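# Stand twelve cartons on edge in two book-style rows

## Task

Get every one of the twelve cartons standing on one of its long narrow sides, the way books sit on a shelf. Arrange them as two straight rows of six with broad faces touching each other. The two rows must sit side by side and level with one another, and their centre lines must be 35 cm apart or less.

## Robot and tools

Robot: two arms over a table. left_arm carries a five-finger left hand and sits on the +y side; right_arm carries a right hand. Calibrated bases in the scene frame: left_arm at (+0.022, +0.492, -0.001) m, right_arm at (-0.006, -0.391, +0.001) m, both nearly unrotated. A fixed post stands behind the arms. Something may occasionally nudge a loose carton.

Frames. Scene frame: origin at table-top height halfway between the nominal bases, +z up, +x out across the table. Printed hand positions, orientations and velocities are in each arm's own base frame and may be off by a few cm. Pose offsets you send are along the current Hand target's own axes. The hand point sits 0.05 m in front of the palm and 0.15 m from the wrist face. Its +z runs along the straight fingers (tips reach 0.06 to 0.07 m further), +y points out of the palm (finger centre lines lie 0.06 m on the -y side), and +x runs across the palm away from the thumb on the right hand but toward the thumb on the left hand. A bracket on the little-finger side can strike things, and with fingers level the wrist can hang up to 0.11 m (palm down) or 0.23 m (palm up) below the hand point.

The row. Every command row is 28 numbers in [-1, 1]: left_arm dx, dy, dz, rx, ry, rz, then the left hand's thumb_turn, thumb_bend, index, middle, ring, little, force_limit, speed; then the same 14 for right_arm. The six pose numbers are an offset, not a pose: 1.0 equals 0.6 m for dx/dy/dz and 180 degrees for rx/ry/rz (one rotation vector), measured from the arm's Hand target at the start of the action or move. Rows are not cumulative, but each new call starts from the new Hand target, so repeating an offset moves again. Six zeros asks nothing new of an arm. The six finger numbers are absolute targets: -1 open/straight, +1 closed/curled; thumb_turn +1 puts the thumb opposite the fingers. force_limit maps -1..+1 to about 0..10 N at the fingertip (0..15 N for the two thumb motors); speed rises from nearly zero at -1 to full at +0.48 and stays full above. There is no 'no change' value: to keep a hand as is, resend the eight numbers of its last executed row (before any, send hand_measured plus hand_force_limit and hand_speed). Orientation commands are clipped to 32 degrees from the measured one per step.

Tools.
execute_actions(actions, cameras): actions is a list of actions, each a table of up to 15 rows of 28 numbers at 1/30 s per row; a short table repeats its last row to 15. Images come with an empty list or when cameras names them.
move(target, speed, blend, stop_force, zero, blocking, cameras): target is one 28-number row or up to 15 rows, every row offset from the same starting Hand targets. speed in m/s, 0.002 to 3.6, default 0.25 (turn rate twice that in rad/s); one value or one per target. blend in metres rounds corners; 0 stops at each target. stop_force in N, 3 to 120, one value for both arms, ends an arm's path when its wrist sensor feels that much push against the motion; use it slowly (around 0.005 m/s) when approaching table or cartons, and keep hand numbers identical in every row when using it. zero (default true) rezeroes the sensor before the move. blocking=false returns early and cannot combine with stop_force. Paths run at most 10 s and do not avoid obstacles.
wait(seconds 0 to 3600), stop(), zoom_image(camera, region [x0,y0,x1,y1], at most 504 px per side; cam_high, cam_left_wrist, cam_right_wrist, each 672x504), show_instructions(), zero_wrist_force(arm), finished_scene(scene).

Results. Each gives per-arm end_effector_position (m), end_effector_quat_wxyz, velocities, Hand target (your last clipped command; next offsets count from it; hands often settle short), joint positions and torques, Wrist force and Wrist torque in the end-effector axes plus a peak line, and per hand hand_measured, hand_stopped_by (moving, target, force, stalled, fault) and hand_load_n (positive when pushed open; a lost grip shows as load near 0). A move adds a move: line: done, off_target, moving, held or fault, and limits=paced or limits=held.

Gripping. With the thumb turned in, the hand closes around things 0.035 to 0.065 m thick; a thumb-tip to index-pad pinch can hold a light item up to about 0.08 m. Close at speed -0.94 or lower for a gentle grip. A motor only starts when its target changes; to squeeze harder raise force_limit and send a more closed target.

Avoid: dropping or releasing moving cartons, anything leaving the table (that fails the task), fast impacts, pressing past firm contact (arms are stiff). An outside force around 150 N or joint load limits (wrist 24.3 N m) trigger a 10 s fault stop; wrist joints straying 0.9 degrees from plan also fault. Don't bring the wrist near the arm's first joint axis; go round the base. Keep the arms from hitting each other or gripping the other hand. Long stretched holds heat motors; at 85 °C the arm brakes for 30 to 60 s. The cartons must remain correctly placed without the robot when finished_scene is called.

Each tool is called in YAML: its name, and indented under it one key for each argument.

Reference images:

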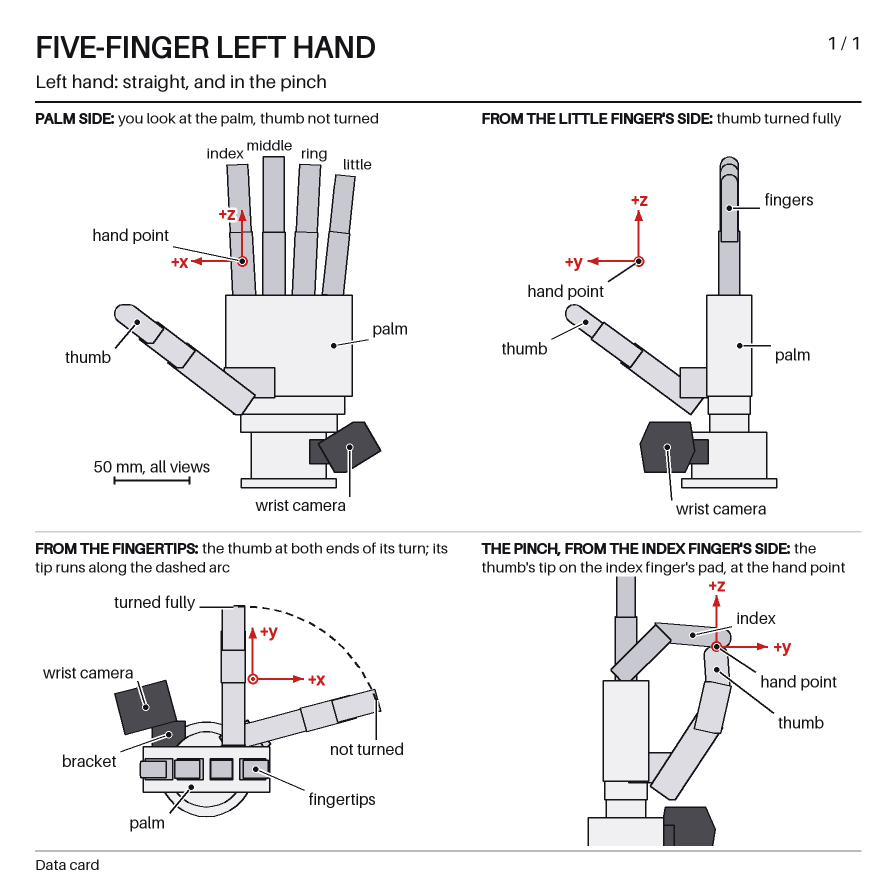

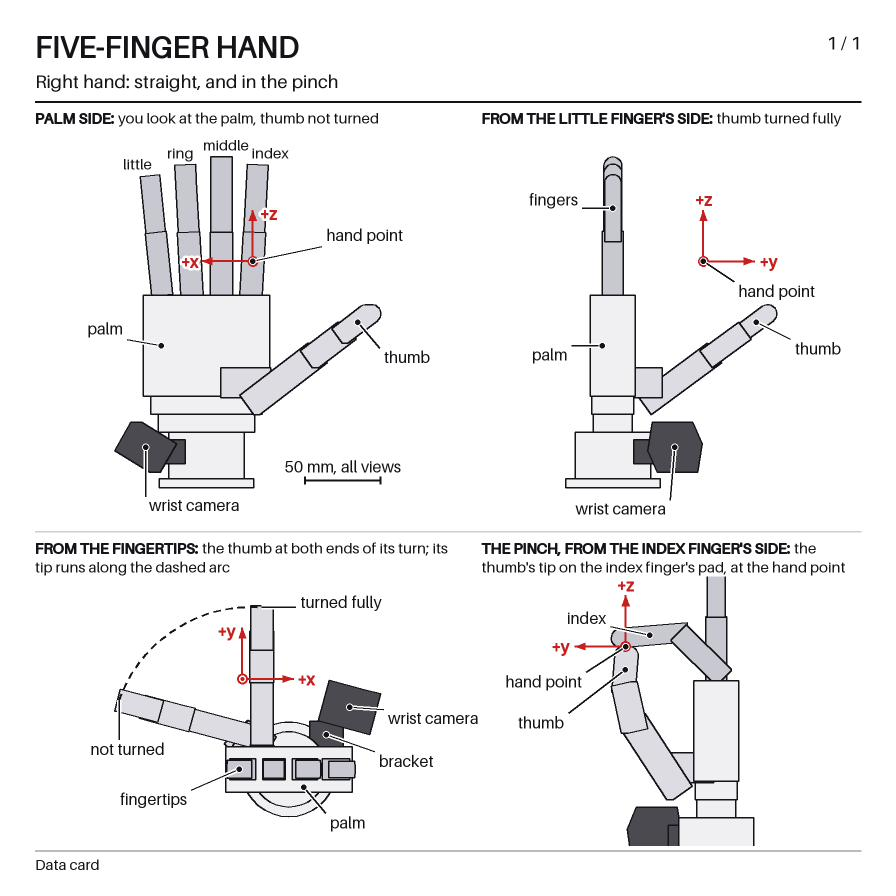

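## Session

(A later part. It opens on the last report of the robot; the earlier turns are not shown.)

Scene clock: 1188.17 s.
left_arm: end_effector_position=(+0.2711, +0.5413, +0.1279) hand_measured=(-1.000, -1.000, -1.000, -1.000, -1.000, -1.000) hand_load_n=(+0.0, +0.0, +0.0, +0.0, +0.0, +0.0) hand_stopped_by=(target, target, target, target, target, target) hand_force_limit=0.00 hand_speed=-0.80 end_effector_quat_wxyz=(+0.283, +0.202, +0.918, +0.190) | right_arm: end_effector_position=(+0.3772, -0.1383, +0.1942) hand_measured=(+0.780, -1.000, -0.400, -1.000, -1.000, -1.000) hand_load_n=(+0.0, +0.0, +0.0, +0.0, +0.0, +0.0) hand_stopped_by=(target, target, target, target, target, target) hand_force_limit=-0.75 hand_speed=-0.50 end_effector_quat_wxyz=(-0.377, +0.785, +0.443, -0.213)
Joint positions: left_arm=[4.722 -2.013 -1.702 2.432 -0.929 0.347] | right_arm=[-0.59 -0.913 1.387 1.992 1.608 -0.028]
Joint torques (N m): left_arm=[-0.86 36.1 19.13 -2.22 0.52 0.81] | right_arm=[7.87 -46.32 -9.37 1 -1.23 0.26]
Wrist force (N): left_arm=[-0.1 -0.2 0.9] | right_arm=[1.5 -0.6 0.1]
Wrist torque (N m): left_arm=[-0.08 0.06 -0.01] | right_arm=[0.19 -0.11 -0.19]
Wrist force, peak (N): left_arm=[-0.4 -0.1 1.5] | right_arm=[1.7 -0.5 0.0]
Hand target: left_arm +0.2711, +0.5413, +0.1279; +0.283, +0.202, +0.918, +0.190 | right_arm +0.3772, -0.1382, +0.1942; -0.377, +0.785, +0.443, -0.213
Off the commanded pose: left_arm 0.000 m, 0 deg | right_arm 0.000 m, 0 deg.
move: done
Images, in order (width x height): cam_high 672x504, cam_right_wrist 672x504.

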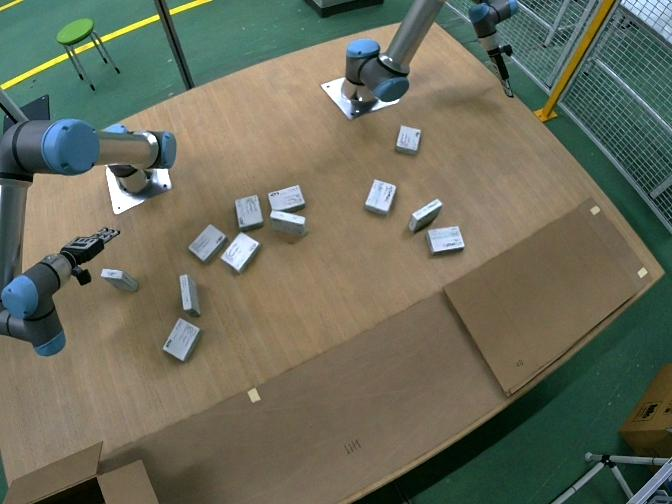

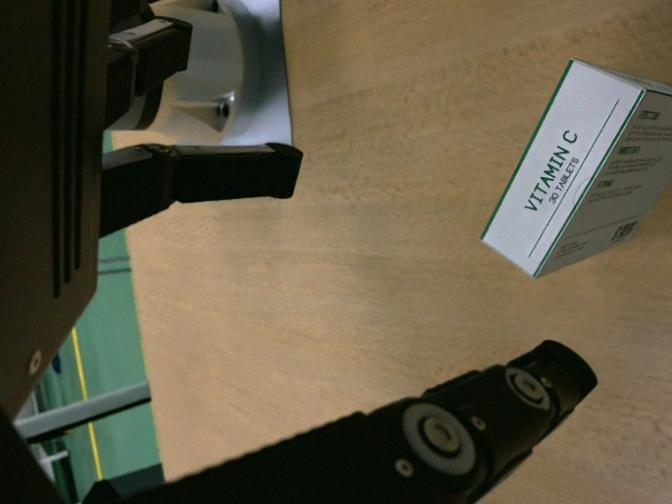

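move:
  target: [0,0,0,0,0,0,-1,-1,-1,-1,-1,-1,0,-0.8,0,0.1232,0.1073,0,0,0,0.78,-1,-0.4,-1,-1,-1,-0.75,-0.5]
  speed: 0.12
  cameras: ["cam_right_wrist","cam_high"]

Scene clock: 1205.33 s.
left_arm: end_effector_position=(+0.2711, +0.5413, +0.1279) hand_measured=(-1.000, -1.000, -1.000, -1.000, -1.000, -1.000) hand_load_n=(+0.0, +0.0, +0.0, +0.0, +0.0, +0.5) hand_stopped_by=(target, target, target, target, target, target) hand_force_limit=0.00 hand_speed=-0.80 end_effector_quat_wxyz=(+0.283, +0.202, +0.918, +0.190) | right_arm: end_effector_position=(+0.3736, -0.1362, +0.0963) hand_measured=(+0.780, -1.000, -0.400, -1.000, -1.000, -1.000) hand_load_n=(+0.0, +0.0, -0.5, -0.5, +0.0, +0.0) hand_stopped_by=(target, target, target, target, target, target) hand_force_limit=-0.75 hand_speed=-0.50 end_effector_quat_wxyz=(-0.377, +0.785, +0.443, -0.213)
Joint positions: left_arm=[4.722 -2.013 -1.702 2.432 -0.929 0.347] | right_arm=[-0.59 -0.795 1.467 1.794 1.608 -0.028]
Joint torques (N m): left_arm=[-0.69 35.87 19.05 -2.24 0.41 0.81] | right_arm=[-13.3 -36.69 -21.28 2.6 1.64 -1.9]
Wrist force (N): left_arm=[0.1 0.1 0.8] | right_arm=[1.3 -0.8 0.2]
Wrist torque (N m): left_arm=[-0.02 0.03 0.00] | right_arm=[0.14 -0.10 -0.18]
Wrist force, peak (N): left_arm=[-0.2 0.1 1.6] | right_arm=[1.3 -1.6 -0.6]
Hand target: left_arm +0.2711, +0.5413, +0.1279; +0.283, +0.202, +0.918, +0.190 | right_arm +0.3737, -0.1362, +0.0962; -0.377, +0.785, +0.443, -0.213
Off the commanded pose: left_arm 0.000 m, 0 deg | right_arm 0.000 m, 0 deg.
move: done
Images, in order (width x height): cam_high 672x504, cam_right_wrist 672x504.

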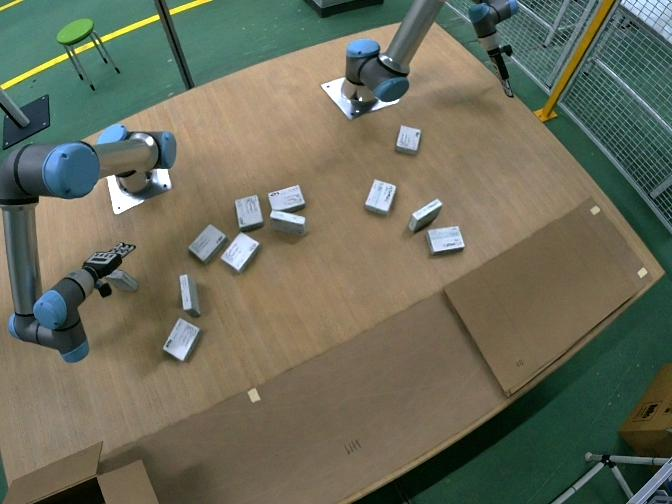

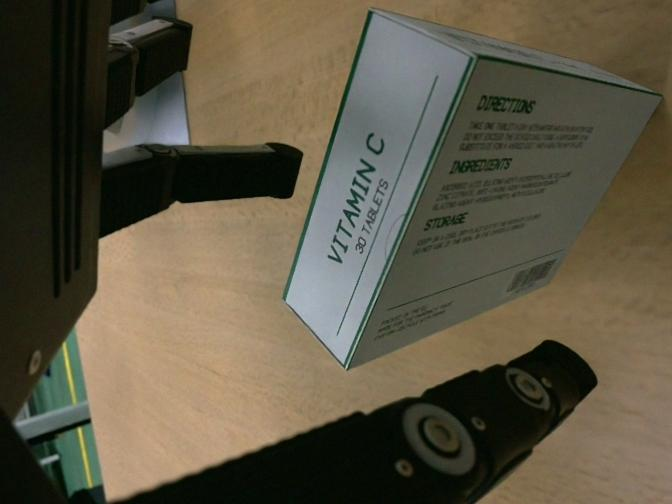

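move:
  target: [0,0,0,0,0,0,-1,-1,-1,-1,-1,-1,0,-0.8,0,0,0,0,0,0,0.78,-0.52,-0.12,-1,-1,-1,-0.75,-0.8]
  cameras: ["cam_right_wrist"]

move:
  target: [0,0,0,0,0,0,-1,-1,-1,-1,-1,-1,0,-0.8,0,0,0,0,0,0,0.78,-0.1,0.3,-1,-1,-1,-0.75,-0.95]
  cameras: ["cam_right_wrist"]

Scene clock: 1227.93 s.
left_arm: end_effector_position=(+0.2711, +0.5413, +0.1279) hand_measured=(-1.000, -1.000, -1.000, -1.000, -1.000, -1.000) hand_load_n=(+0.0, +0.0, +0.0, +0.0, +0.0, +0.0) hand_stopped_by=(target, target, target, target, target, target) hand_force_limit=0.00 hand_speed=-0.80 end_effector_quat_wxyz=(+0.283, +0.202, +0.918, +0.190) | right_arm: end_effector_position=(+0.3737, -0.1362, +0.0962) hand_measured=(+0.780, -0.520, -0.120, -1.000, -1.000, -1.000) hand_load_n=(+0.0, +0.0, +0.0, +0.0, -0.5, +0.0) hand_stopped_by=(target, target, target, target, target, target) hand_force_limit=-0.75 hand_speed=-0.80 end_effector_quat_wxyz=(-0.377, +0.785, +0.443, -0.213)
Joint positions: left_arm=[4.722 -2.013 -1.702 2.432 -0.929 0.347] | right_arm=[-0.59 -0.795 1.466 1.794 1.608 -0.028]
Joint torques (N m): left_arm=[-0.69 36.77 18.95 -2.15 0.37 0.94] | right_arm=[-8 -32.68 -20.88 1 -0.66 -0.09]
Wrist force (N): left_arm=[0.1 -0.2 1.5] | right_arm=[1.4 -0.7 -0.1]
Wrist torque (N m): left_arm=[-0.11 0.05 0.00] | right_arm=[0.16 -0.10 -0.18]
Wrist force, peak (N): left_arm=[0.0 0.0 1.5] | right_arm=[1.5 -0.7 -0.3]
Hand target: left_arm +0.2711, +0.5413, +0.1279; +0.283, +0.202, +0.918, +0.190 | right_arm +0.3737, -0.1362, +0.0962; -0.377, +0.785, +0.443, -0.213
Off the commanded pose: left_arm 0.000 m, 0 deg | right_arm 0.000 m, 0 deg.
move: done

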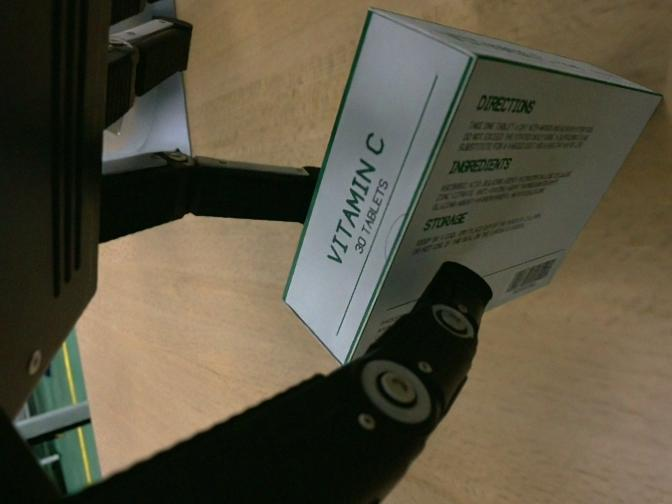

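Scene clock: 1229.23 s.
left_arm: end_effector_position=(+0.2711, +0.5413, +0.1279) hand_measured=(-1.000, -1.000, -1.000, -1.000, -1.000, -1.000) hand_load_n=(+0.0, +0.0, +0.0, +0.0, -0.5, +0.0) hand_stopped_by=(target, target, target, target, target, target) hand_force_limit=0.00 hand_speed=-0.80 end_effector_quat_wxyz=(+0.283, +0.202, +0.918, +0.190) | right_arm: end_effector_position=(+0.3737, -0.1362, +0.0962) hand_measured=(+0.780, -0.440, +0.030, -1.000, -1.000, -1.000) hand_load_n=(-0.5, +2.0, +2.0, +0.0, +0.0, +0.0) hand_stopped_by=(target, force, force, target, target, target) hand_force_limit=-0.75 hand_speed=-0.95 end_effector_quat_wxyz=(-0.377, +0.785, +0.443, -0.213)
Joint positions: left_arm=[4.722 -2.013 -1.702 2.432 -0.929 0.347] | right_arm=[-0.59 -0.795 1.466 1.794 1.608 -0.028]
Joint torques (N m): left_arm=[-0.99 36.59 19.66 -2.24 0.39 0.95] | right_arm=[-6.64 -33.21 -20.4 1.18 -1.13 0.56]
Wrist force (N): left_arm=[-0.2 -0.1 1.2] | right_arm=[1.4 -0.1 0.2]
Wrist torque (N m): left_arm=[-0.08 0.08 -0.01] | right_arm=[0.22 -0.11 -0.17]
Wrist force, peak (N): left_arm=[-0.2 0.0 1.5] | right_arm=[1.4 -0.7 -0.3]
Hand target: left_arm +0.2711, +0.5413, +0.1279; +0.283, +0.202, +0.918, +0.190 | right_arm +0.3737, -0.1362, +0.0962; -0.377, +0.785, +0.443, -0.213
Off the commanded pose: left_arm 0.000 m, 0 deg | right_arm 0.000 m, 0 deg.
move: done

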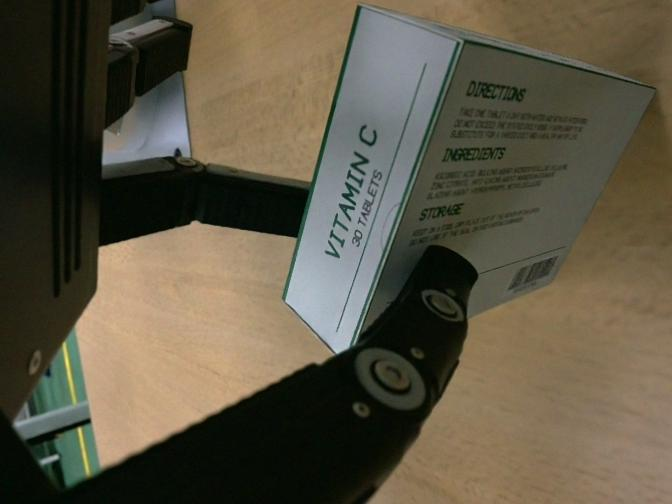

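move:
  target: [0,0,0,0,0,0,-1,-1,-1,-1,-1,-1,0,-0.8,0,-0.13,-0.1042,0,0,0,0.78,-0.1,0.3,-1,-1,-1,-0.75,-0.95]
  speed: 0.1
  cameras: ["cam_right_wrist","cam_high"]

Scene clock: 1311.77 s.
left_arm: end_effector_position=(+0.2711, +0.5413, +0.1279) hand_measured=(-1.000, -1.000, -1.000, -1.000, -1.000, -1.000) hand_load_n=(+0.0, +0.0, +0.0, +0.0, +0.0, +0.0) hand_stopped_by=(target, target, target, target, target, target) hand_force_limit=0.00 hand_speed=-0.80 end_effector_quat_wxyz=(+0.283, +0.202, +0.918, +0.190) | right_arm: end_effector_position=(+0.3738, -0.1362, +0.1962) hand_measured=(+0.780, -0.440, +0.030, -1.000, -1.000, -1.000) hand_load_n=(+0.0, +1.5, +1.5, +0.0, +0.0, +0.0) hand_stopped_by=(target, force, force, target, target, target) hand_force_limit=-0.75 hand_speed=-0.95 end_effector_quat_wxyz=(-0.377, +0.785, +0.443, -0.213)
Joint positions: left_arm=[4.722 -2.013 -1.702 2.432 -0.929 0.347] | right_arm=[-0.59 -0.924 1.4 1.989 1.608 -0.028]
Joint torques (N m): left_arm=[-0.6 36.23 19.53 -2.22 0.4 1.02] | right_arm=[12.45 -36.55 -8.2 2.85 -1.9 2.14]
Wrist force (N): left_arm=[-0.3 -0.3 1.3] | right_arm=[1.4 -0.1 0.7]
Wrist torque (N m): left_arm=[-0.12 0.11 0.00] | right_arm=[0.18 -0.11 -0.19]
Wrist force, peak (N): left_arm=[0.2 0.2 1.6] | right_arm=[1.4 0.8 0.8]
Hand target: left_arm +0.2711, +0.5413, +0.1279; +0.283, +0.202, +0.918, +0.190 | right_arm +0.3738, -0.1361, +0.1962; -0.377, +0.785, +0.443, -0.213
Off the commanded pose: left_arm 0.000 m, 0 deg | right_arm 0.000 m, 0 deg.
move: done
Images, in order (width x height): cam_high 672x504, cam_right_wrist 672x504.

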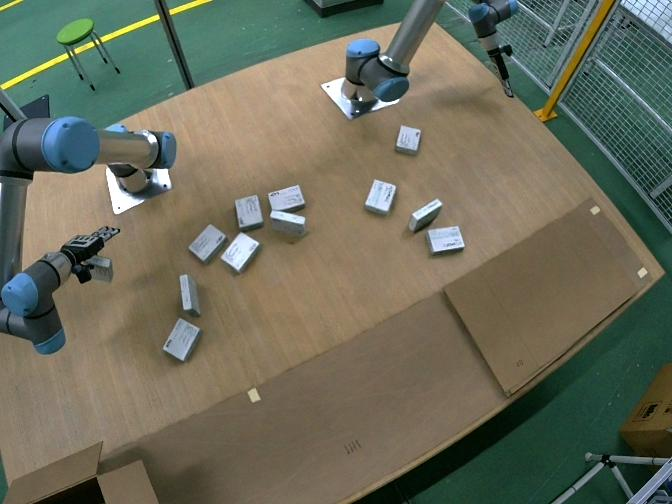

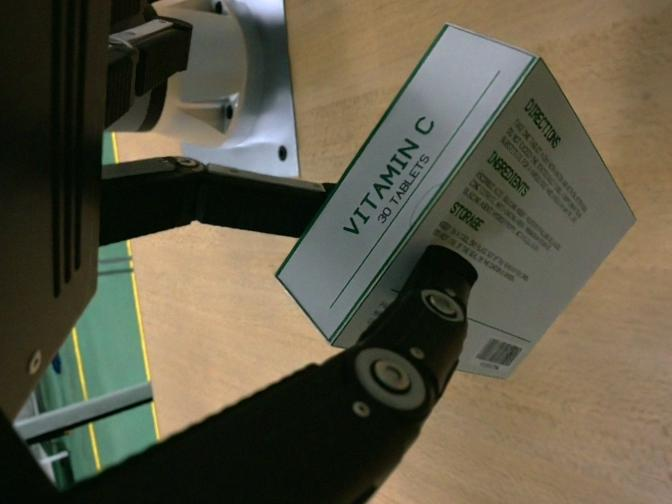

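move:
  target: [0,0,0,0,0,0,-1,-1,-1,-1,-1,-1,0,-0.8,0.9042,-0.2452,0.2527,0,0.2552,0.2045,0.78,-0.1,0.3,-1,-1,-1,-0.75,-0.95]
  speed: 0.2
  cameras: ["cam_right_wrist","cam_high"]

Scene clock: 1344.63 s.
left_arm: end_effector_position=(+0.2711, +0.5413, +0.1279) hand_measured=(-1.000, -1.000, -1.000, -1.000, -1.000, -1.000) hand_load_n=(+0.0, +0.0, +0.0, +0.0, +0.0, +0.0) hand_stopped_by=(target, target, target, target, target, target) hand_force_limit=0.00 hand_speed=-0.80 end_effector_quat_wxyz=(+0.283, +0.202, +0.918, +0.190) | right_arm: end_effector_position=(+0.4742, +0.4369, +0.2155) hand_measured=(+0.780, -0.440, +0.030, -1.000, -1.000, -1.000) hand_load_n=(+0.0, +1.5, +1.0, +0.0, +0.0, +0.0) hand_stopped_by=(target, force, force, target, target, target) hand_force_limit=-0.75 hand_speed=-0.95 end_effector_quat_wxyz=(-0.432, +0.902, +0.000, -0.001)
Joint positions: left_arm=[4.722 -2.013 -1.702 2.432 -0.929 0.347] | right_arm=[0.272 -0.893 1.002 1.139 0.721 1.991]
Joint torques (N m): left_arm=[-0.54 36.4 19.53 -2.3 0.36 0.98] | right_arm=[7.26 -45.95 -25.46 0.21 -1.37 2.04]
Wrist force (N): left_arm=[0.2 -0.1 1.2] | right_arm=[1.3 -0.3 0.0]
Wrist torque (N m): left_arm=[-0.09 0.03 0.02] | right_arm=[0.17 -0.05 -0.30]
Wrist force, peak (N): left_arm=[-0.1 -0.1 1.6] | right_arm=[1.7 -1.3 1.2]
Hand target: left_arm +0.2711, +0.5413, +0.1279; +0.283, +0.202, +0.918, +0.190 | right_arm +0.4742, +0.4370, +0.2155; -0.432, +0.902, +0.000, +0.000
Off the commanded pose: left_arm 0.000 m, 0 deg | right_arm 0.000 m, 0 deg.
move: done
Images, in order (width x height): cam_high 672x504, cam_right_wrist 672x504.

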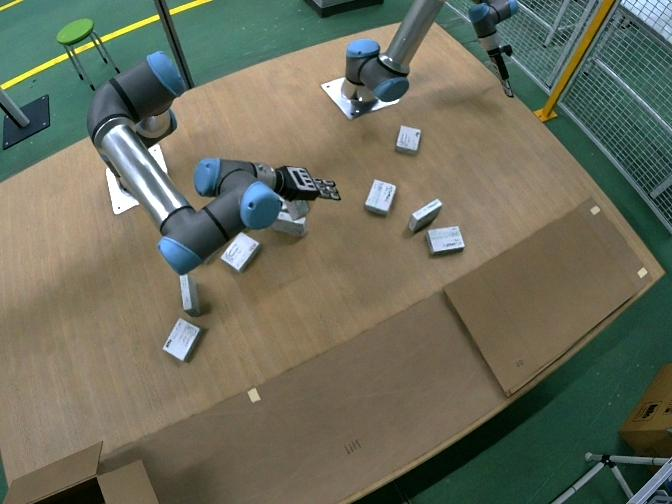

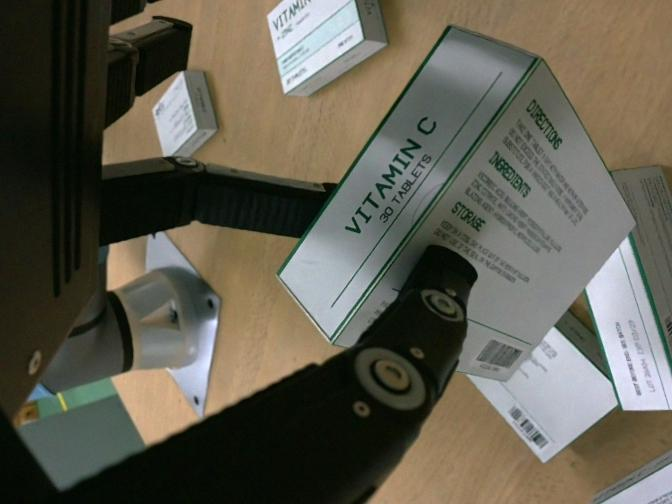

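move:
  target:
    - [0,0,0,0,0,0,-1,-1,-1,-1,-1,-1,0,-0.8,0.1167,-0.0521,0.065,0,0,0,0.78,-0.1,0.3,-1,-1,-1,-0.75,-0.95]
    - [0,0,0,0,0,0,-1,-1,-1,-1,-1,-1,0,-0.8,0.1167,0.0721,0.1645,0,0,0,0.78,-0.1,0.3,-1,-1,-1,-0.75,-0.95]
  speed: 0.15
  blend: [0.02,0]
  cameras: ["cam_right_wrist","cam_high"]

Scene clock: 1385.57 s.
left_arm: end_effector_position=(+0.2711, +0.5413, +0.1279) hand_measured=(-1.000, -1.000, -1.000, -1.000, -1.000, -1.000) hand_load_n=(+0.0, +0.0, +0.0, +0.0, +0.0, +0.0) hand_stopped_by=(target, target, target, target, target, target) hand_force_limit=0.00 hand_speed=-0.80 end_effector_quat_wxyz=(+0.283, +0.202, +0.918, +0.190) | right_arm: end_effector_position=(+0.5441, +0.4869, +0.1200) hand_measured=(+0.780, -0.440, +0.030, -1.000, -1.000, -1.000) hand_load_n=(+0.0, +1.5, +1.5, +0.0, +0.0, +0.0) hand_stopped_by=(target, force, force, target, target, target) hand_force_limit=-0.75 hand_speed=-0.95 end_effector_quat_wxyz=(-0.432, +0.902, +0.000, -0.001)
Joint positions: left_arm=[4.722 -2.013 -1.702 2.432 -0.929 0.347] | right_arm=[0.318 -0.594 0.698 1.097 0.736 2.055]
Joint torques (N m): left_arm=[-0.52 36.73 19.86 -2.25 0.28 1.24] | right_arm=[-12.81 -54.07 -13.23 0.52 -2.64 0.11]
Wrist force (N): left_arm=[-0.1 0.1 1.4] | right_arm=[1.4 0.0 0.2]
Wrist torque (N m): left_arm=[-0.06 0.08 -0.01] | right_arm=[0.21 -0.09 -0.34]
Wrist force, peak (N): left_arm=[-0.1 0.0 1.7] | right_arm=[2.1 -0.7 0.1]
Hand target: left_arm +0.2711, +0.5413, +0.1279; +0.283, +0.202, +0.918, +0.190 | right_arm +0.5442, +0.4869, +0.1199; -0.432, +0.902, +0.000, +0.000
Off the commanded pose: left_arm 0.000 m, 0 deg | right_arm 0.000 m, 0 deg.
move: done
Images, in order (width x height): cam_high 672x504, cam_right_wrist 672x504.

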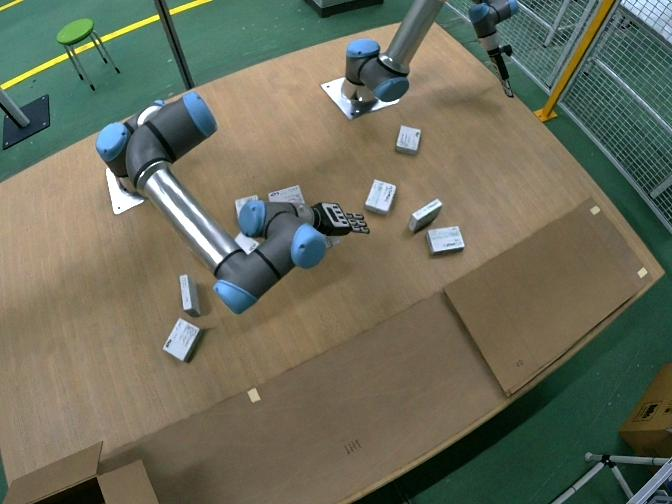

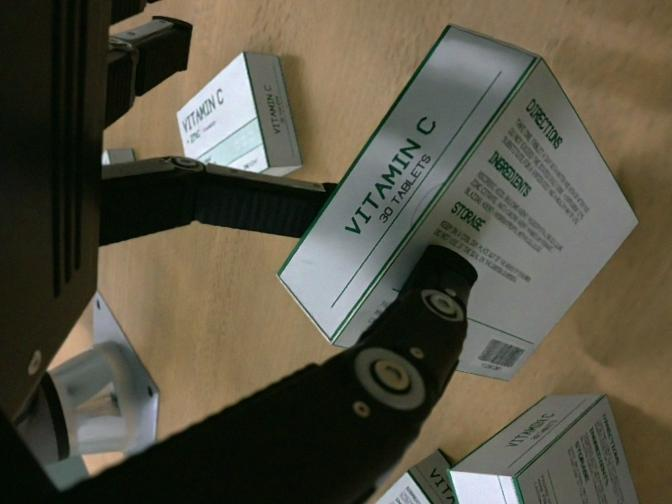

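move:
  target:
    - [0,0,0,0,0,0,-1,-1,-1,-1,-1,-1,0,-0.8,0,0.0152,0.0122,0,0,0,0.78,-0.1,0.3,-1,-1,-1,-0.75,-0.95]
    - [0,0,0,0,0,0,-1,-1,-1,-1,-1,-1,0,-0.8,0.0407,0.014,0.01125,0,0,0,0.78,-0.1,0.3,-1,-1,-1,-0.75,-0.95]
    - [0,0,0,0,0,0,-1,-1,-1,-1,-1,-1,0,-0.8,0.0822,0.0212,0.017,0,0,0,0.78,-0.1,0.3,-1,-1,-1,-0.75,-0.95]
  speed: 0.04
  blend: [0,0.003,0]
  cameras: ["cam_right_wrist","cam_high"]

Scene clock: 1411.40 s.
left_arm: end_effector_position=(+0.2711, +0.5413, +0.1279) hand_measured=(-1.000, -1.000, -1.000, -1.000, -1.000, -1.000) hand_load_n=(+0.0, +0.0, +0.5, +0.0, +0.0, +0.0) hand_stopped_by=(target, target, target, target, target, target) hand_force_limit=0.00 hand_speed=-0.80 end_effector_quat_wxyz=(+0.283, +0.202, +0.918, +0.190) | right_arm: end_effector_position=(+0.5935, +0.4868, +0.1035) hand_measured=(+0.780, -0.440, +0.030, -1.000, -1.000, -1.000) hand_load_n=(+0.0, +1.5, +1.5, +0.0, +0.0, +0.0) hand_stopped_by=(target, force, force, target, target, target) hand_force_limit=-0.75 hand_speed=-0.95 end_effector_quat_wxyz=(-0.432, +0.902, +0.000, -0.001)
Joint positions: left_arm=[4.722 -2.013 -1.702 2.432 -0.929 0.347] | right_arm=[0.295 -0.374 0.314 1.283 0.728 2.023]
Joint torques (N m): left_arm=[-0.29 36.5 19.46 -2.23 0.33 1.05] | right_arm=[13.07 -59.15 -16.14 0.11 -0.25 0.07]
Wrist force (N): left_arm=[0.0 0.2 1.2] | right_arm=[1.4 -0.1 0.0]
Wrist torque (N m): left_arm=[-0.03 0.05 0.00] | right_arm=[0.24 -0.09 -0.16]
Wrist force, peak (N): left_arm=[-0.3 0.3 1.6] | right_arm=[0.9 -1.8 -1.0]
Hand target: left_arm +0.2711, +0.5413, +0.1279; +0.283, +0.202, +0.918, +0.190 | right_arm +0.5935, +0.4869, +0.1035; -0.432, +0.902, +0.000, +0.000
Off the commanded pose: left_arm 0.000 m, 0 deg | right_arm 0.000 m, 0 deg.
move: done
Images, in order (width x height): cam_high 672x504, cam_right_wrist 672x504.

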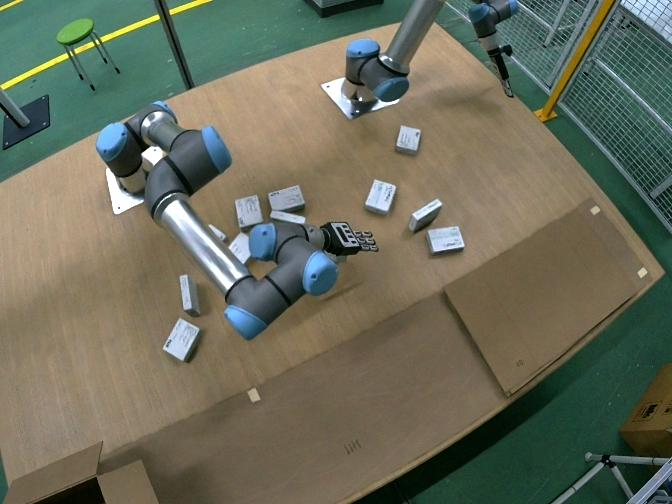

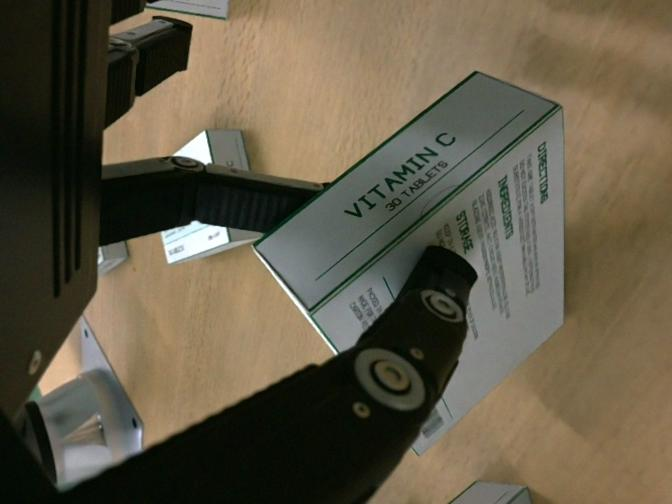

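move:
  target:
    - [0,0,0,0,0,0,-1,-1,-1,-1,-1,-1,0,-0.8,0.0375,0.015,0.012,0,0,0,0.78,-0.1,0.3,-1,-1,-1,-0.75,-0.95]
    - [0,0,0,0,0,0,-1,-1,-1,-1,-1,-1,0,-0.8,0.065,0.0341,0.0273,0,0,0,0.78,-0.1,0.3,-1,-1,-1,-0.75,-0.95]
    - [0,0,0,0,0,0,-1,-1,-1,-1,-1,-1,0,-0.8,0.0858,0.0566,0.0453,0,0,0,0.78,-0.1,0.3,-1,-1,-1,-0.75,-0.95]
  speed: 0.04
  blend: [0.003,0.003,0]
  cameras: ["cam_right_wrist","cam_high"]

Scene clock: 1423.80 s.
left_arm: end_effector_position=(+0.2711, +0.5413, +0.1279) hand_measured=(-1.000, -1.000, -1.000, -1.000, -1.000, -1.000) hand_load_n=(+0.0, +0.0, +0.0, +0.0, +0.0, +0.0) hand_stopped_by=(target, target, target, target, target, target) hand_force_limit=0.00 hand_speed=-0.80 end_effector_quat_wxyz=(+0.283, +0.202, +0.918, +0.190) | right_arm: end_effector_position=(+0.6439, +0.4862, +0.0597) hand_measured=(+0.780, -0.440, +0.030, -1.000, -1.000, -1.000) hand_load_n=(+0.0, +1.5, +1.5, +0.0, +0.0, +0.0) hand_stopped_by=(target, force, force, target, target, target) hand_force_limit=-0.75 hand_speed=-0.95 end_effector_quat_wxyz=(-0.449, +0.892, -0.012, +0.039) end_effector_velocity=(-0.001, +0.000, +0.001) end_effector_angular_velocity=(-0.001, +0.002, +0.000)
Joint positions: left_arm=[4.722 -2.013 -1.702 2.432 -0.929 0.347] | right_arm=[0.271 -0.189 0.035 1.268 0.722 2.078]
Joint velocities: left_arm=[within noise] | right_arm=[0 -0.001 -0.001 0.005 0.001 0]
Joint torques (N m): left_arm=[-0.67 36.29 20.09 -2.22 0.25 1.12] | right_arm=[0.84 -63.11 -24.94 4.03 0.67 -1.54]
Wrist force (N): left_arm=[-0.2 0.0 1.2] | right_arm=[1.4 -0.4 -0.7]
Wrist torque (N m): left_arm=[-0.07 0.08 -0.01] | right_arm=[0.25 -0.08 -0.35]
Wrist force, peak (N): left_arm=[-0.1 0.0 1.7] | right_arm=[2.1 -1.5 -0.7]
Hand target: left_arm +0.2711, +0.5413, +0.1279; +0.283, +0.202, +0.918, +0.190 | right_arm +0.6449, +0.4868, +0.0600; -0.432, +0.902, +0.000, +0.000
Off the commanded pose: left_arm 0.000 m, 0 deg | right_arm 0.001 m, 5 deg.
elbow stopped short (right arm): the move would have taken joint 3 (elbow) straighter than the controller allows.
move: off_target (right_arm)
Images, in order (width x height): cam_high 672x504, cam_right_wrist 672x504.

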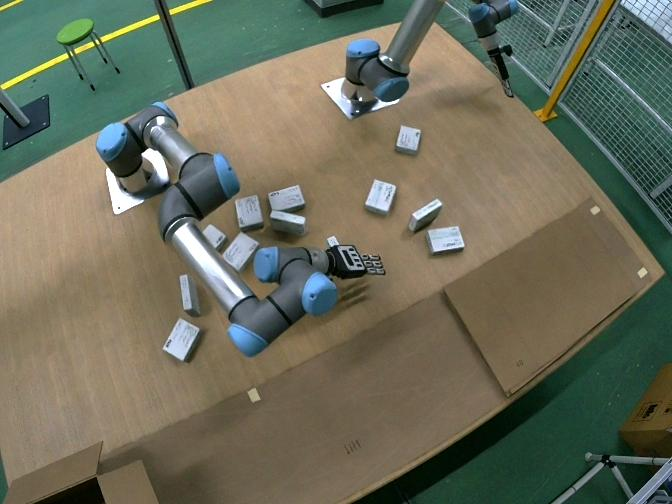

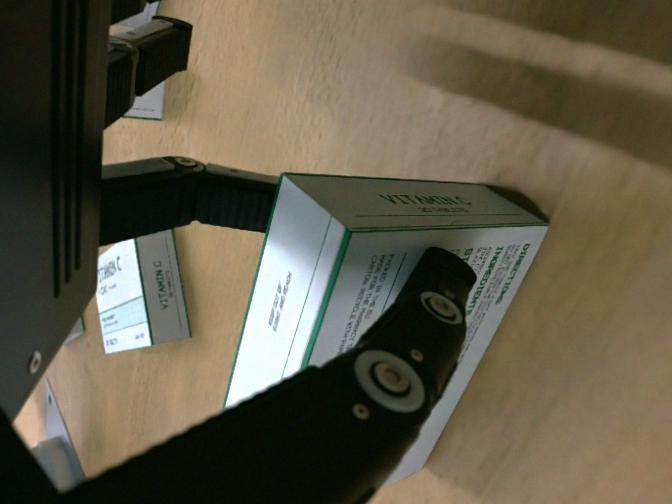

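move:
  target: [0,0,0,0,0,0,-1,-1,-1,-1,-1,-1,0,-0.8,0,0,0,0,0,0,0.78,-0.9,-0.35,-1,-1,-1,-0.75,-0.9]
  cameras: ["cam_right_wrist"]

move:
  target:
    - [0,0,0,0,0,0,-1,-1,-1,-1,-1,-1,0,-0.8,0,-0.09,-0.0725,0,0,0,0.78,-0.9,-0.35,-1,-1,-1,-0.75,-0.5]
    - [0,0,0,0,0,0,-1,-1,-1,-1,-1,-1,0,-0.8,-0.0783,-0.117,-0.094,0,0,0,1,-1,-0.35,-0.35,-1,-1,-0.75,-0.5]
  speed: 0.1
  cameras: ["cam_right_wrist","cam_high"]

Scene clock: 1531.03 s.
left_arm: end_effector_position=(+0.2711, +0.5413, +0.1279) hand_measured=(-1.000, -1.000, -1.000, -1.000, -1.000, -1.000) hand_load_n=(+0.0, +0.0, -0.5, +0.0, +0.0, +0.5) hand_stopped_by=(target, target, target, target, target, target) hand_force_limit=0.00 hand_speed=-0.80 end_effector_quat_wxyz=(+0.283, +0.202, +0.918, +0.190) | right_arm: end_effector_position=(+0.6438, +0.4863, +0.0598) hand_measured=(+0.780, -0.900, -0.350, -1.000, -1.000, -1.000) hand_load_n=(+0.0, +0.0, +0.0, -0.5, +0.0, +0.0) hand_stopped_by=(target, target, target, target, target, target) hand_force_limit=-0.75 hand_speed=-0.90 end_effector_quat_wxyz=(-0.449, +0.892, -0.012, +0.039)
Joint positions: left_arm=[4.722 -2.013 -1.702 2.432 -0.929 0.347] | right_arm=[0.271 -0.189 0.035 1.268 0.722 2.078]
Joint torques (N m): left_arm=[-0.89 36.42 19.71 -2.26 0.24 1.18] | right_arm=[10.29 -61.76 -14.2 3.88 -2.43 -1.38]
Wrist force (N): left_arm=[-0.1 0.0 1.2] | right_arm=[1.1 -0.5 -0.4]
Wrist torque (N m): left_arm=[-0.07 0.07 -0.01] | right_arm=[0.23 -0.03 -0.35]
Wrist force, peak (N): left_arm=[-0.5 0.3 1.7] | right_arm=[1.7 -0.5 -0.7]
Hand target: left_arm +0.2711, +0.5413, +0.1279; +0.283, +0.202, +0.918, +0.190 | right_arm +0.6449, +0.4868, +0.0600; -0.432, +0.902, +0.000, +0.000
Off the commanded pose: left_arm 0.000 m, 0 deg | right_arm 0.001 m, 5 deg.
elbow stopped short (right arm): the move would have taken joint 3 (elbow) straighter than the controller allows.
move: done

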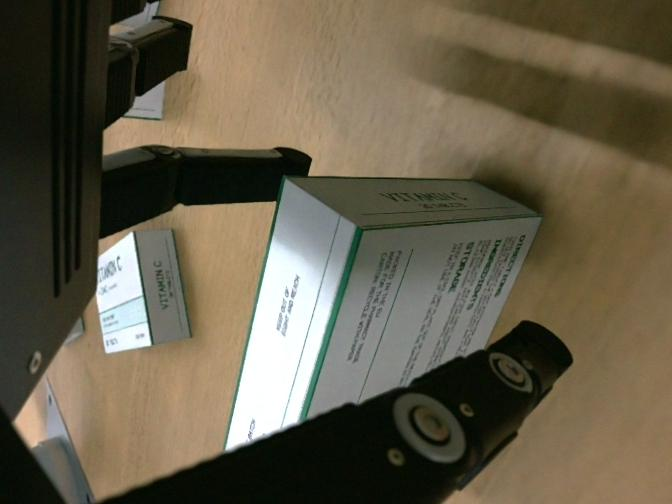

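Scene clock: 1533.97 s.
left_arm: end_effector_position=(+0.2711, +0.5413, +0.1279) hand_measured=(-1.000, -1.000, -1.000, -1.000, -1.000, -1.000) hand_load_n=(+0.0, +0.0, +0.0, +0.0, +0.0, +0.0) hand_stopped_by=(target, target, target, target, target, target) hand_force_limit=0.00 hand_speed=-0.80 end_effector_quat_wxyz=(+0.283, +0.202, +0.918, +0.190) | right_arm: end_effector_position=(+0.5972, +0.4864, +0.1498) hand_measured=(+1.000, -1.000, -0.350, -0.350, -1.000, -1.000) hand_load_n=(+0.0, +0.0, +0.0, +0.0, +0.0, -0.5) hand_stopped_by=(target, target, target, target, target, target) hand_force_limit=-0.75 hand_speed=-0.50 end_effector_quat_wxyz=(-0.436, +0.900, -0.002, +0.006)
Joint positions: left_arm=[4.722 -2.013 -1.702 2.432 -0.929 0.347] | right_arm=[0.292 -0.297 0.035 1.464 0.726 2.035]
Joint torques (N m): left_arm=[-0.86 36.4 19.7 -2.3 0.3 1.17] | right_arm=[-13.25 -46.5 -21.15 3.98 -2.93 0.99]
Wrist force (N): left_arm=[0.3 0.0 1.3] | right_arm=[1.2 -0.6 -0.2]
Wrist torque (N m): left_arm=[-0.06 0.01 0.01] | right_arm=[0.17 -0.06 -0.32]
Wrist force, peak (N): left_arm=[-0.2 0.0 1.7] | right_arm=[1.4 -1.4 -0.9]
Hand target: left_arm +0.2711, +0.5413, +0.1279; +0.283, +0.202, +0.918, +0.190 | right_arm +0.5980, +0.4868, +0.1501; -0.432, +0.902, +0.000, +0.000
Off the commanded pose: left_arm 0.000 m, 0 deg | right_arm 0.001 m, 1 deg.
elbow stopped short (right arm): the move would have taken joint 3 (elbow) straighter than the controller allows.
move: done
Images, in order (width x height): cam_high 672x504, cam_right_wrist 672x504.

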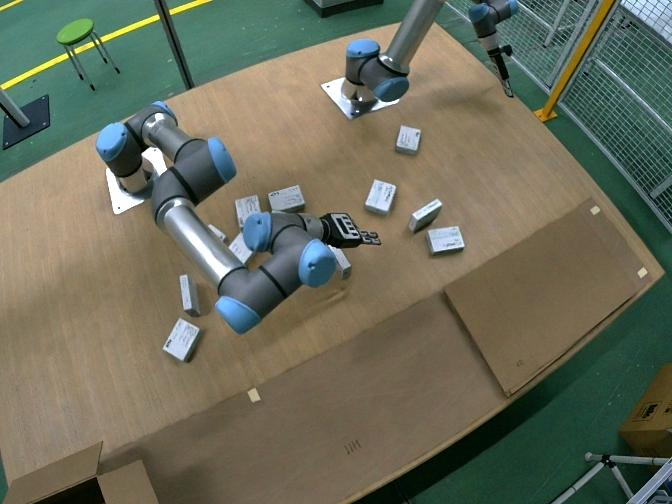

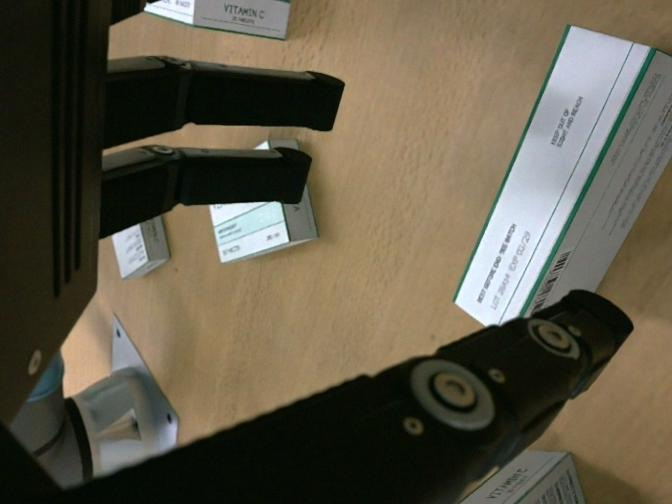

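move:
  target: [0,0,0,0,0,0,-1,-1,-1,-1,-1,-1,0,-0.8,-0.0058,0.1339,0.1073,0,0,0,1,-1,-0.35,-0.35,-1,-1,-0.75,-0.5]
  speed: 0.1
  cameras: ["cam_right_wrist"]

Scene clock: 1554.47 s.
left_arm: end_effector_position=(+0.2711, +0.5413, +0.1279) hand_measured=(-1.000, -1.000, -1.000, -1.000, -1.000, -1.000) hand_load_n=(+0.0, +0.0, +0.0, +0.0, +0.0, +0.0) hand_stopped_by=(target, target, target, target, target, target) hand_force_limit=0.00 hand_speed=-0.80 end_effector_quat_wxyz=(+0.283, +0.202, +0.918, +0.190) | right_arm: end_effector_position=(+0.5944, +0.4867, +0.0471) hand_measured=(+1.000, -1.000, -0.350, -0.350, -1.000, -1.000) hand_load_n=(+0.0, +0.0, +0.0, +0.0, -0.5, +0.0) hand_stopped_by=(target, target, target, target, target, target) hand_force_limit=-0.75 hand_speed=-0.50 end_effector_quat_wxyz=(-0.432, +0.902, +0.000, -0.001)
Joint positions: left_arm=[4.722 -2.013 -1.702 2.432 -0.929 0.347] | right_arm=[0.295 -0.366 0.442 1.148 0.728 2.022]
Joint torques (N m): left_arm=[-0.63 36.88 20.17 -2.29 0.24 1.2] | right_arm=[11.5 -59.78 -24.32 3.64 -0.28 1.99]
Wrist force (N): left_arm=[0.2 0.0 1.5] | right_arm=[1.3 -0.3 -0.2]
Wrist torque (N m): left_arm=[-0.09 0.03 0.02] | right_arm=[0.23 -0.06 -0.17]
Wrist force, peak (N): left_arm=[0.1 0.1 1.7] | right_arm=[1.2 -1.5 -0.9]
Hand target: left_arm +0.2711, +0.5413, +0.1279; +0.283, +0.202, +0.918, +0.190 | right_arm +0.5944, +0.4867, +0.0471; -0.432, +0.902, +0.000, +0.000
Off the commanded pose: left_arm 0.000 m, 0 deg | right_arm 0.000 m, 0 deg.
move: done

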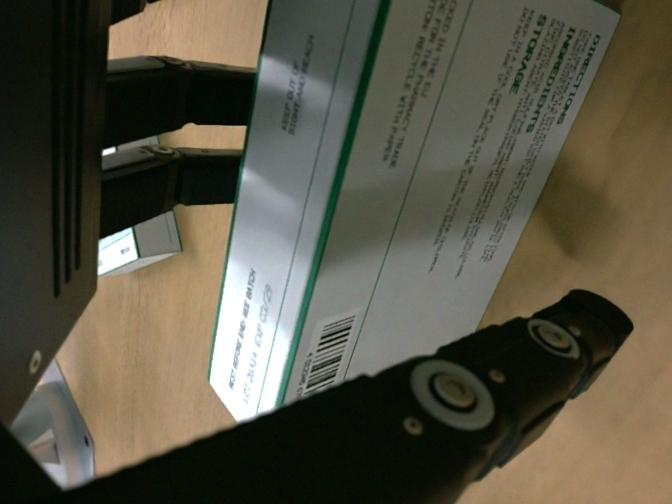

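move:
  target: [0,0,0,0,0,0,-1,-1,-1,-1,-1,-1,0,-0.8,0,0,0,0,0,0,1,-0.55,-0.1,-0.1,-1,-1,-0.75,-0.6]

move:
  target: [0,0,0,0,0,0,-1,-1,-1,-1,-1,-1,0,-0.8,0,0,0,0,0,0,1,-0.1,0.3,0.3,-1,-1,-0.6,-0.93]
  cameras: ["cam_right_wrist"]

Scene clock: 1574.80 s.
left_arm: end_effector_position=(+0.2711, +0.5413, +0.1279) hand_measured=(-1.000, -1.000, -1.000, -1.000, -1.000, -1.000) hand_load_n=(+0.0, +0.0, +0.0, +0.0, +0.0, +0.0) hand_stopped_by=(target, target, target, target, target, target) hand_force_limit=0.00 hand_speed=-0.80 end_effector_quat_wxyz=(+0.283, +0.202, +0.918, +0.190) | right_arm: end_effector_position=(+0.5944, +0.4867, +0.0472) hand_measured=(+1.000, -0.550, -0.100, -0.100, -1.000, -1.000) hand_load_n=(+0.0, +0.0, +0.0, +0.0, +0.0, +0.0) hand_stopped_by=(target, target, target, target, target, target) hand_force_limit=-0.75 hand_speed=-0.60 end_effector_quat_wxyz=(-0.432, +0.902, +0.000, +0.000)
Joint positions: left_arm=[4.722 -2.013 -1.702 2.432 -0.929 0.347] | right_arm=[0.295 -0.366 0.442 1.148 0.728 2.022]
Joint torques (N m): left_arm=[-0.49 36.28 19.78 -2.27 0.17 1.26] | right_arm=[-9.24 -60.54 -24.41 0.89 -2.48 1.94]
Wrist force (N): left_arm=[-0.1 0.2 1.4] | right_arm=[1.4 -0.3 -0.4]
Wrist torque (N m): left_arm=[-0.04 0.07 -0.01] | right_arm=[0.23 -0.07 -0.17]
Wrist force, peak (N): left_arm=[0.1 -0.2 1.6] | right_arm=[1.4 -0.9 -0.4]
Hand target: left_arm +0.2711, +0.5413, +0.1279; +0.283, +0.202, +0.918, +0.190 | right_arm +0.5944, +0.4867, +0.0471; -0.432, +0.902, +0.000, +0.000
Off the commanded pose: left_arm 0.000 m, 0 deg | right_arm 0.000 m, 0 deg.
move: done

Scene clock: 1575.93 s.
left_arm: end_effector_position=(+0.2711, +0.5413, +0.1279) hand_measured=(-1.000, -1.000, -1.000, -1.000, -1.000, -1.000) hand_load_n=(+0.0, +0.0, +0.0, +0.0, +0.0, +0.0) hand_stopped_by=(target, target, target, target, target, target) hand_force_limit=0.00 hand_speed=-0.80 end_effector_quat_wxyz=(+0.283, +0.202, +0.918, +0.190) | right_arm: end_effector_position=(+0.5944, +0.4867, +0.0472) hand_measured=(+1.000, -0.482, +0.070, +0.030, -1.000, -1.000) hand_load_n=(+1.0, +4.5, +2.0, +2.5, -0.5, +0.0) hand_stopped_by=(target, force, force, force, target, target) hand_force_limit=-0.60 hand_speed=-0.93 end_effector_quat_wxyz=(-0.432, +0.902, +0.000, +0.000)
Joint positions: left_arm=[4.722 -2.013 -1.702 2.432 -0.929 0.347] | right_arm=[0.295 -0.366 0.442 1.148 0.728 2.022]
Joint torques (N m): left_arm=[-0.53 36.55 19.95 -2.29 0.19 1.32] | right_arm=[-10.98 -58.44 -25 1.52 -2.36 2.08]
Wrist force (N): left_arm=[-0.4 0.0 1.2] | right_arm=[1.3 -0.1 -0.2]
Wrist torque (N m): left_arm=[-0.06 0.11 -0.02] | right_arm=[0.24 -0.07 -0.17]
Wrist force, peak (N): left_arm=[-0.3 -0.2 1.6] | right_arm=[1.5 -0.5 -0.3]
Hand target: left_arm +0.2711, +0.5413, +0.1279; +0.283, +0.202, +0.918, +0.190 | right_arm +0.5944, +0.4867, +0.0471; -0.432, +0.902, +0.000, +0.000
Off the commanded pose: left_arm 0.000 m, 0 deg | right_arm 0.000 m, 0 deg.
move: done

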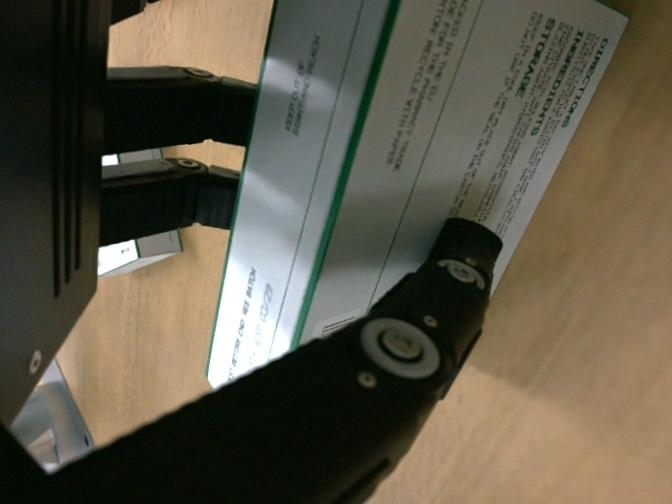

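move:
  target:
    - [0,0,0,0,0,0,-1,-1,-1,-1,-1,-1,0,-0.8,0,-0.026,-0.0208,0,0,0,1,-0.1,0.3,0.3,-1,-1,-0.6,-0.93]
    - [0,0,0,0,0,0,-1,-1,-1,-1,-1,-1,0,-0.8,-0.0773,0.0883,-0.1634,0,0,0,1,-0.1,0.3,0.3,-1,-1,-0.6,-0.93]
    - [0,0,0,0,0,0,-1,-1,-1,-1,-1,-1,0,-0.8,-0.0773,0.1137,-0.1432,0,0,0,1,-0.1,0.3,0.3,-1,-1,-0.6,-0.93]
  speed: [0.08,0.15,0.04]
  blend: [0.005,0.005,0]
  cameras: ["cam_right_wrist","cam_high"]

Scene clock: 1598.33 s.
left_arm: end_effector_position=(+0.2711, +0.5413, +0.1279) hand_measured=(-1.000, -1.000, -1.000, -1.000, -1.000, -1.000) hand_load_n=(+0.0, +0.0, +0.0, +0.0, +0.0, +0.0) hand_stopped_by=(target, target, target, target, target, target) hand_force_limit=0.00 hand_speed=-0.80 end_effector_quat_wxyz=(+0.283, +0.202, +0.918, +0.190) | right_arm: end_effector_position=(+0.5480, +0.3770, +0.0476) hand_measured=(+1.000, -0.482, +0.070, +0.030, -1.000, -1.000) hand_load_n=(+0.5, +4.5, +2.0, +3.0, +0.0, +0.0) hand_stopped_by=(target, force, force, force, target, target) hand_force_limit=-0.60 hand_speed=-0.93 end_effector_quat_wxyz=(-0.432, +0.902, +0.000, -0.001) end_effector_velocity=(-0.001, +0.000, +0.003) end_effector_angular_velocity=(+0.000, +0.002, +0.000)
Joint positions: left_arm=[4.722 -2.013 -1.702 2.432 -0.929 0.347] | right_arm=[0.146 -0.643 1.032 1.005 0.689 1.801]
Joint velocities: left_arm=[within noise] | right_arm=[0 -0.003 -0.001 0.006 0 0]
Joint torques (N m): left_arm=[-0.46 36.43 20.34 -2.2 0.12 1.32] | right_arm=[-1.61 -56.04 -23.05 4.56 0.16 -2.16]
Wrist force (N): left_arm=[-0.2 -0.3 1.5] | right_arm=[1.3 0.0 -0.3]
Wrist torque (N m): left_arm=[-0.14 0.10 -0.01] | right_arm=[0.26 -0.07 -0.31]
Wrist force, peak (N): left_arm=[0.1 -0.2 1.8] | right_arm=[1.6 -1.7 0.4]
Hand target: left_arm +0.2711, +0.5413, +0.1279; +0.283, +0.202, +0.918, +0.190 | right_arm +0.5481, +0.3770, +0.0478; -0.432, +0.902, +0.000, +0.000
Off the commanded pose: left_arm 0.000 m, 0 deg | right_arm 0.000 m, 0 deg.
move: done
Images, in order (width x height): cam_high 672x504, cam_right_wrist 672x504.

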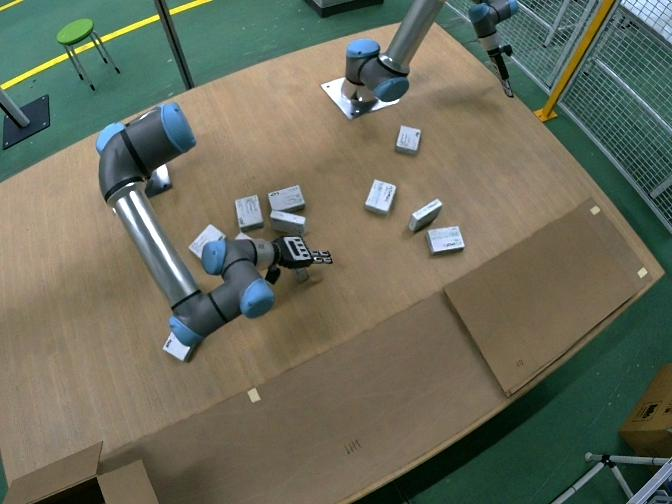

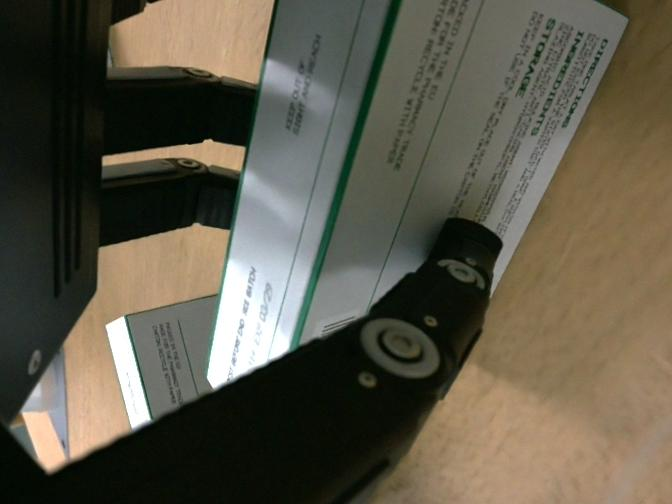

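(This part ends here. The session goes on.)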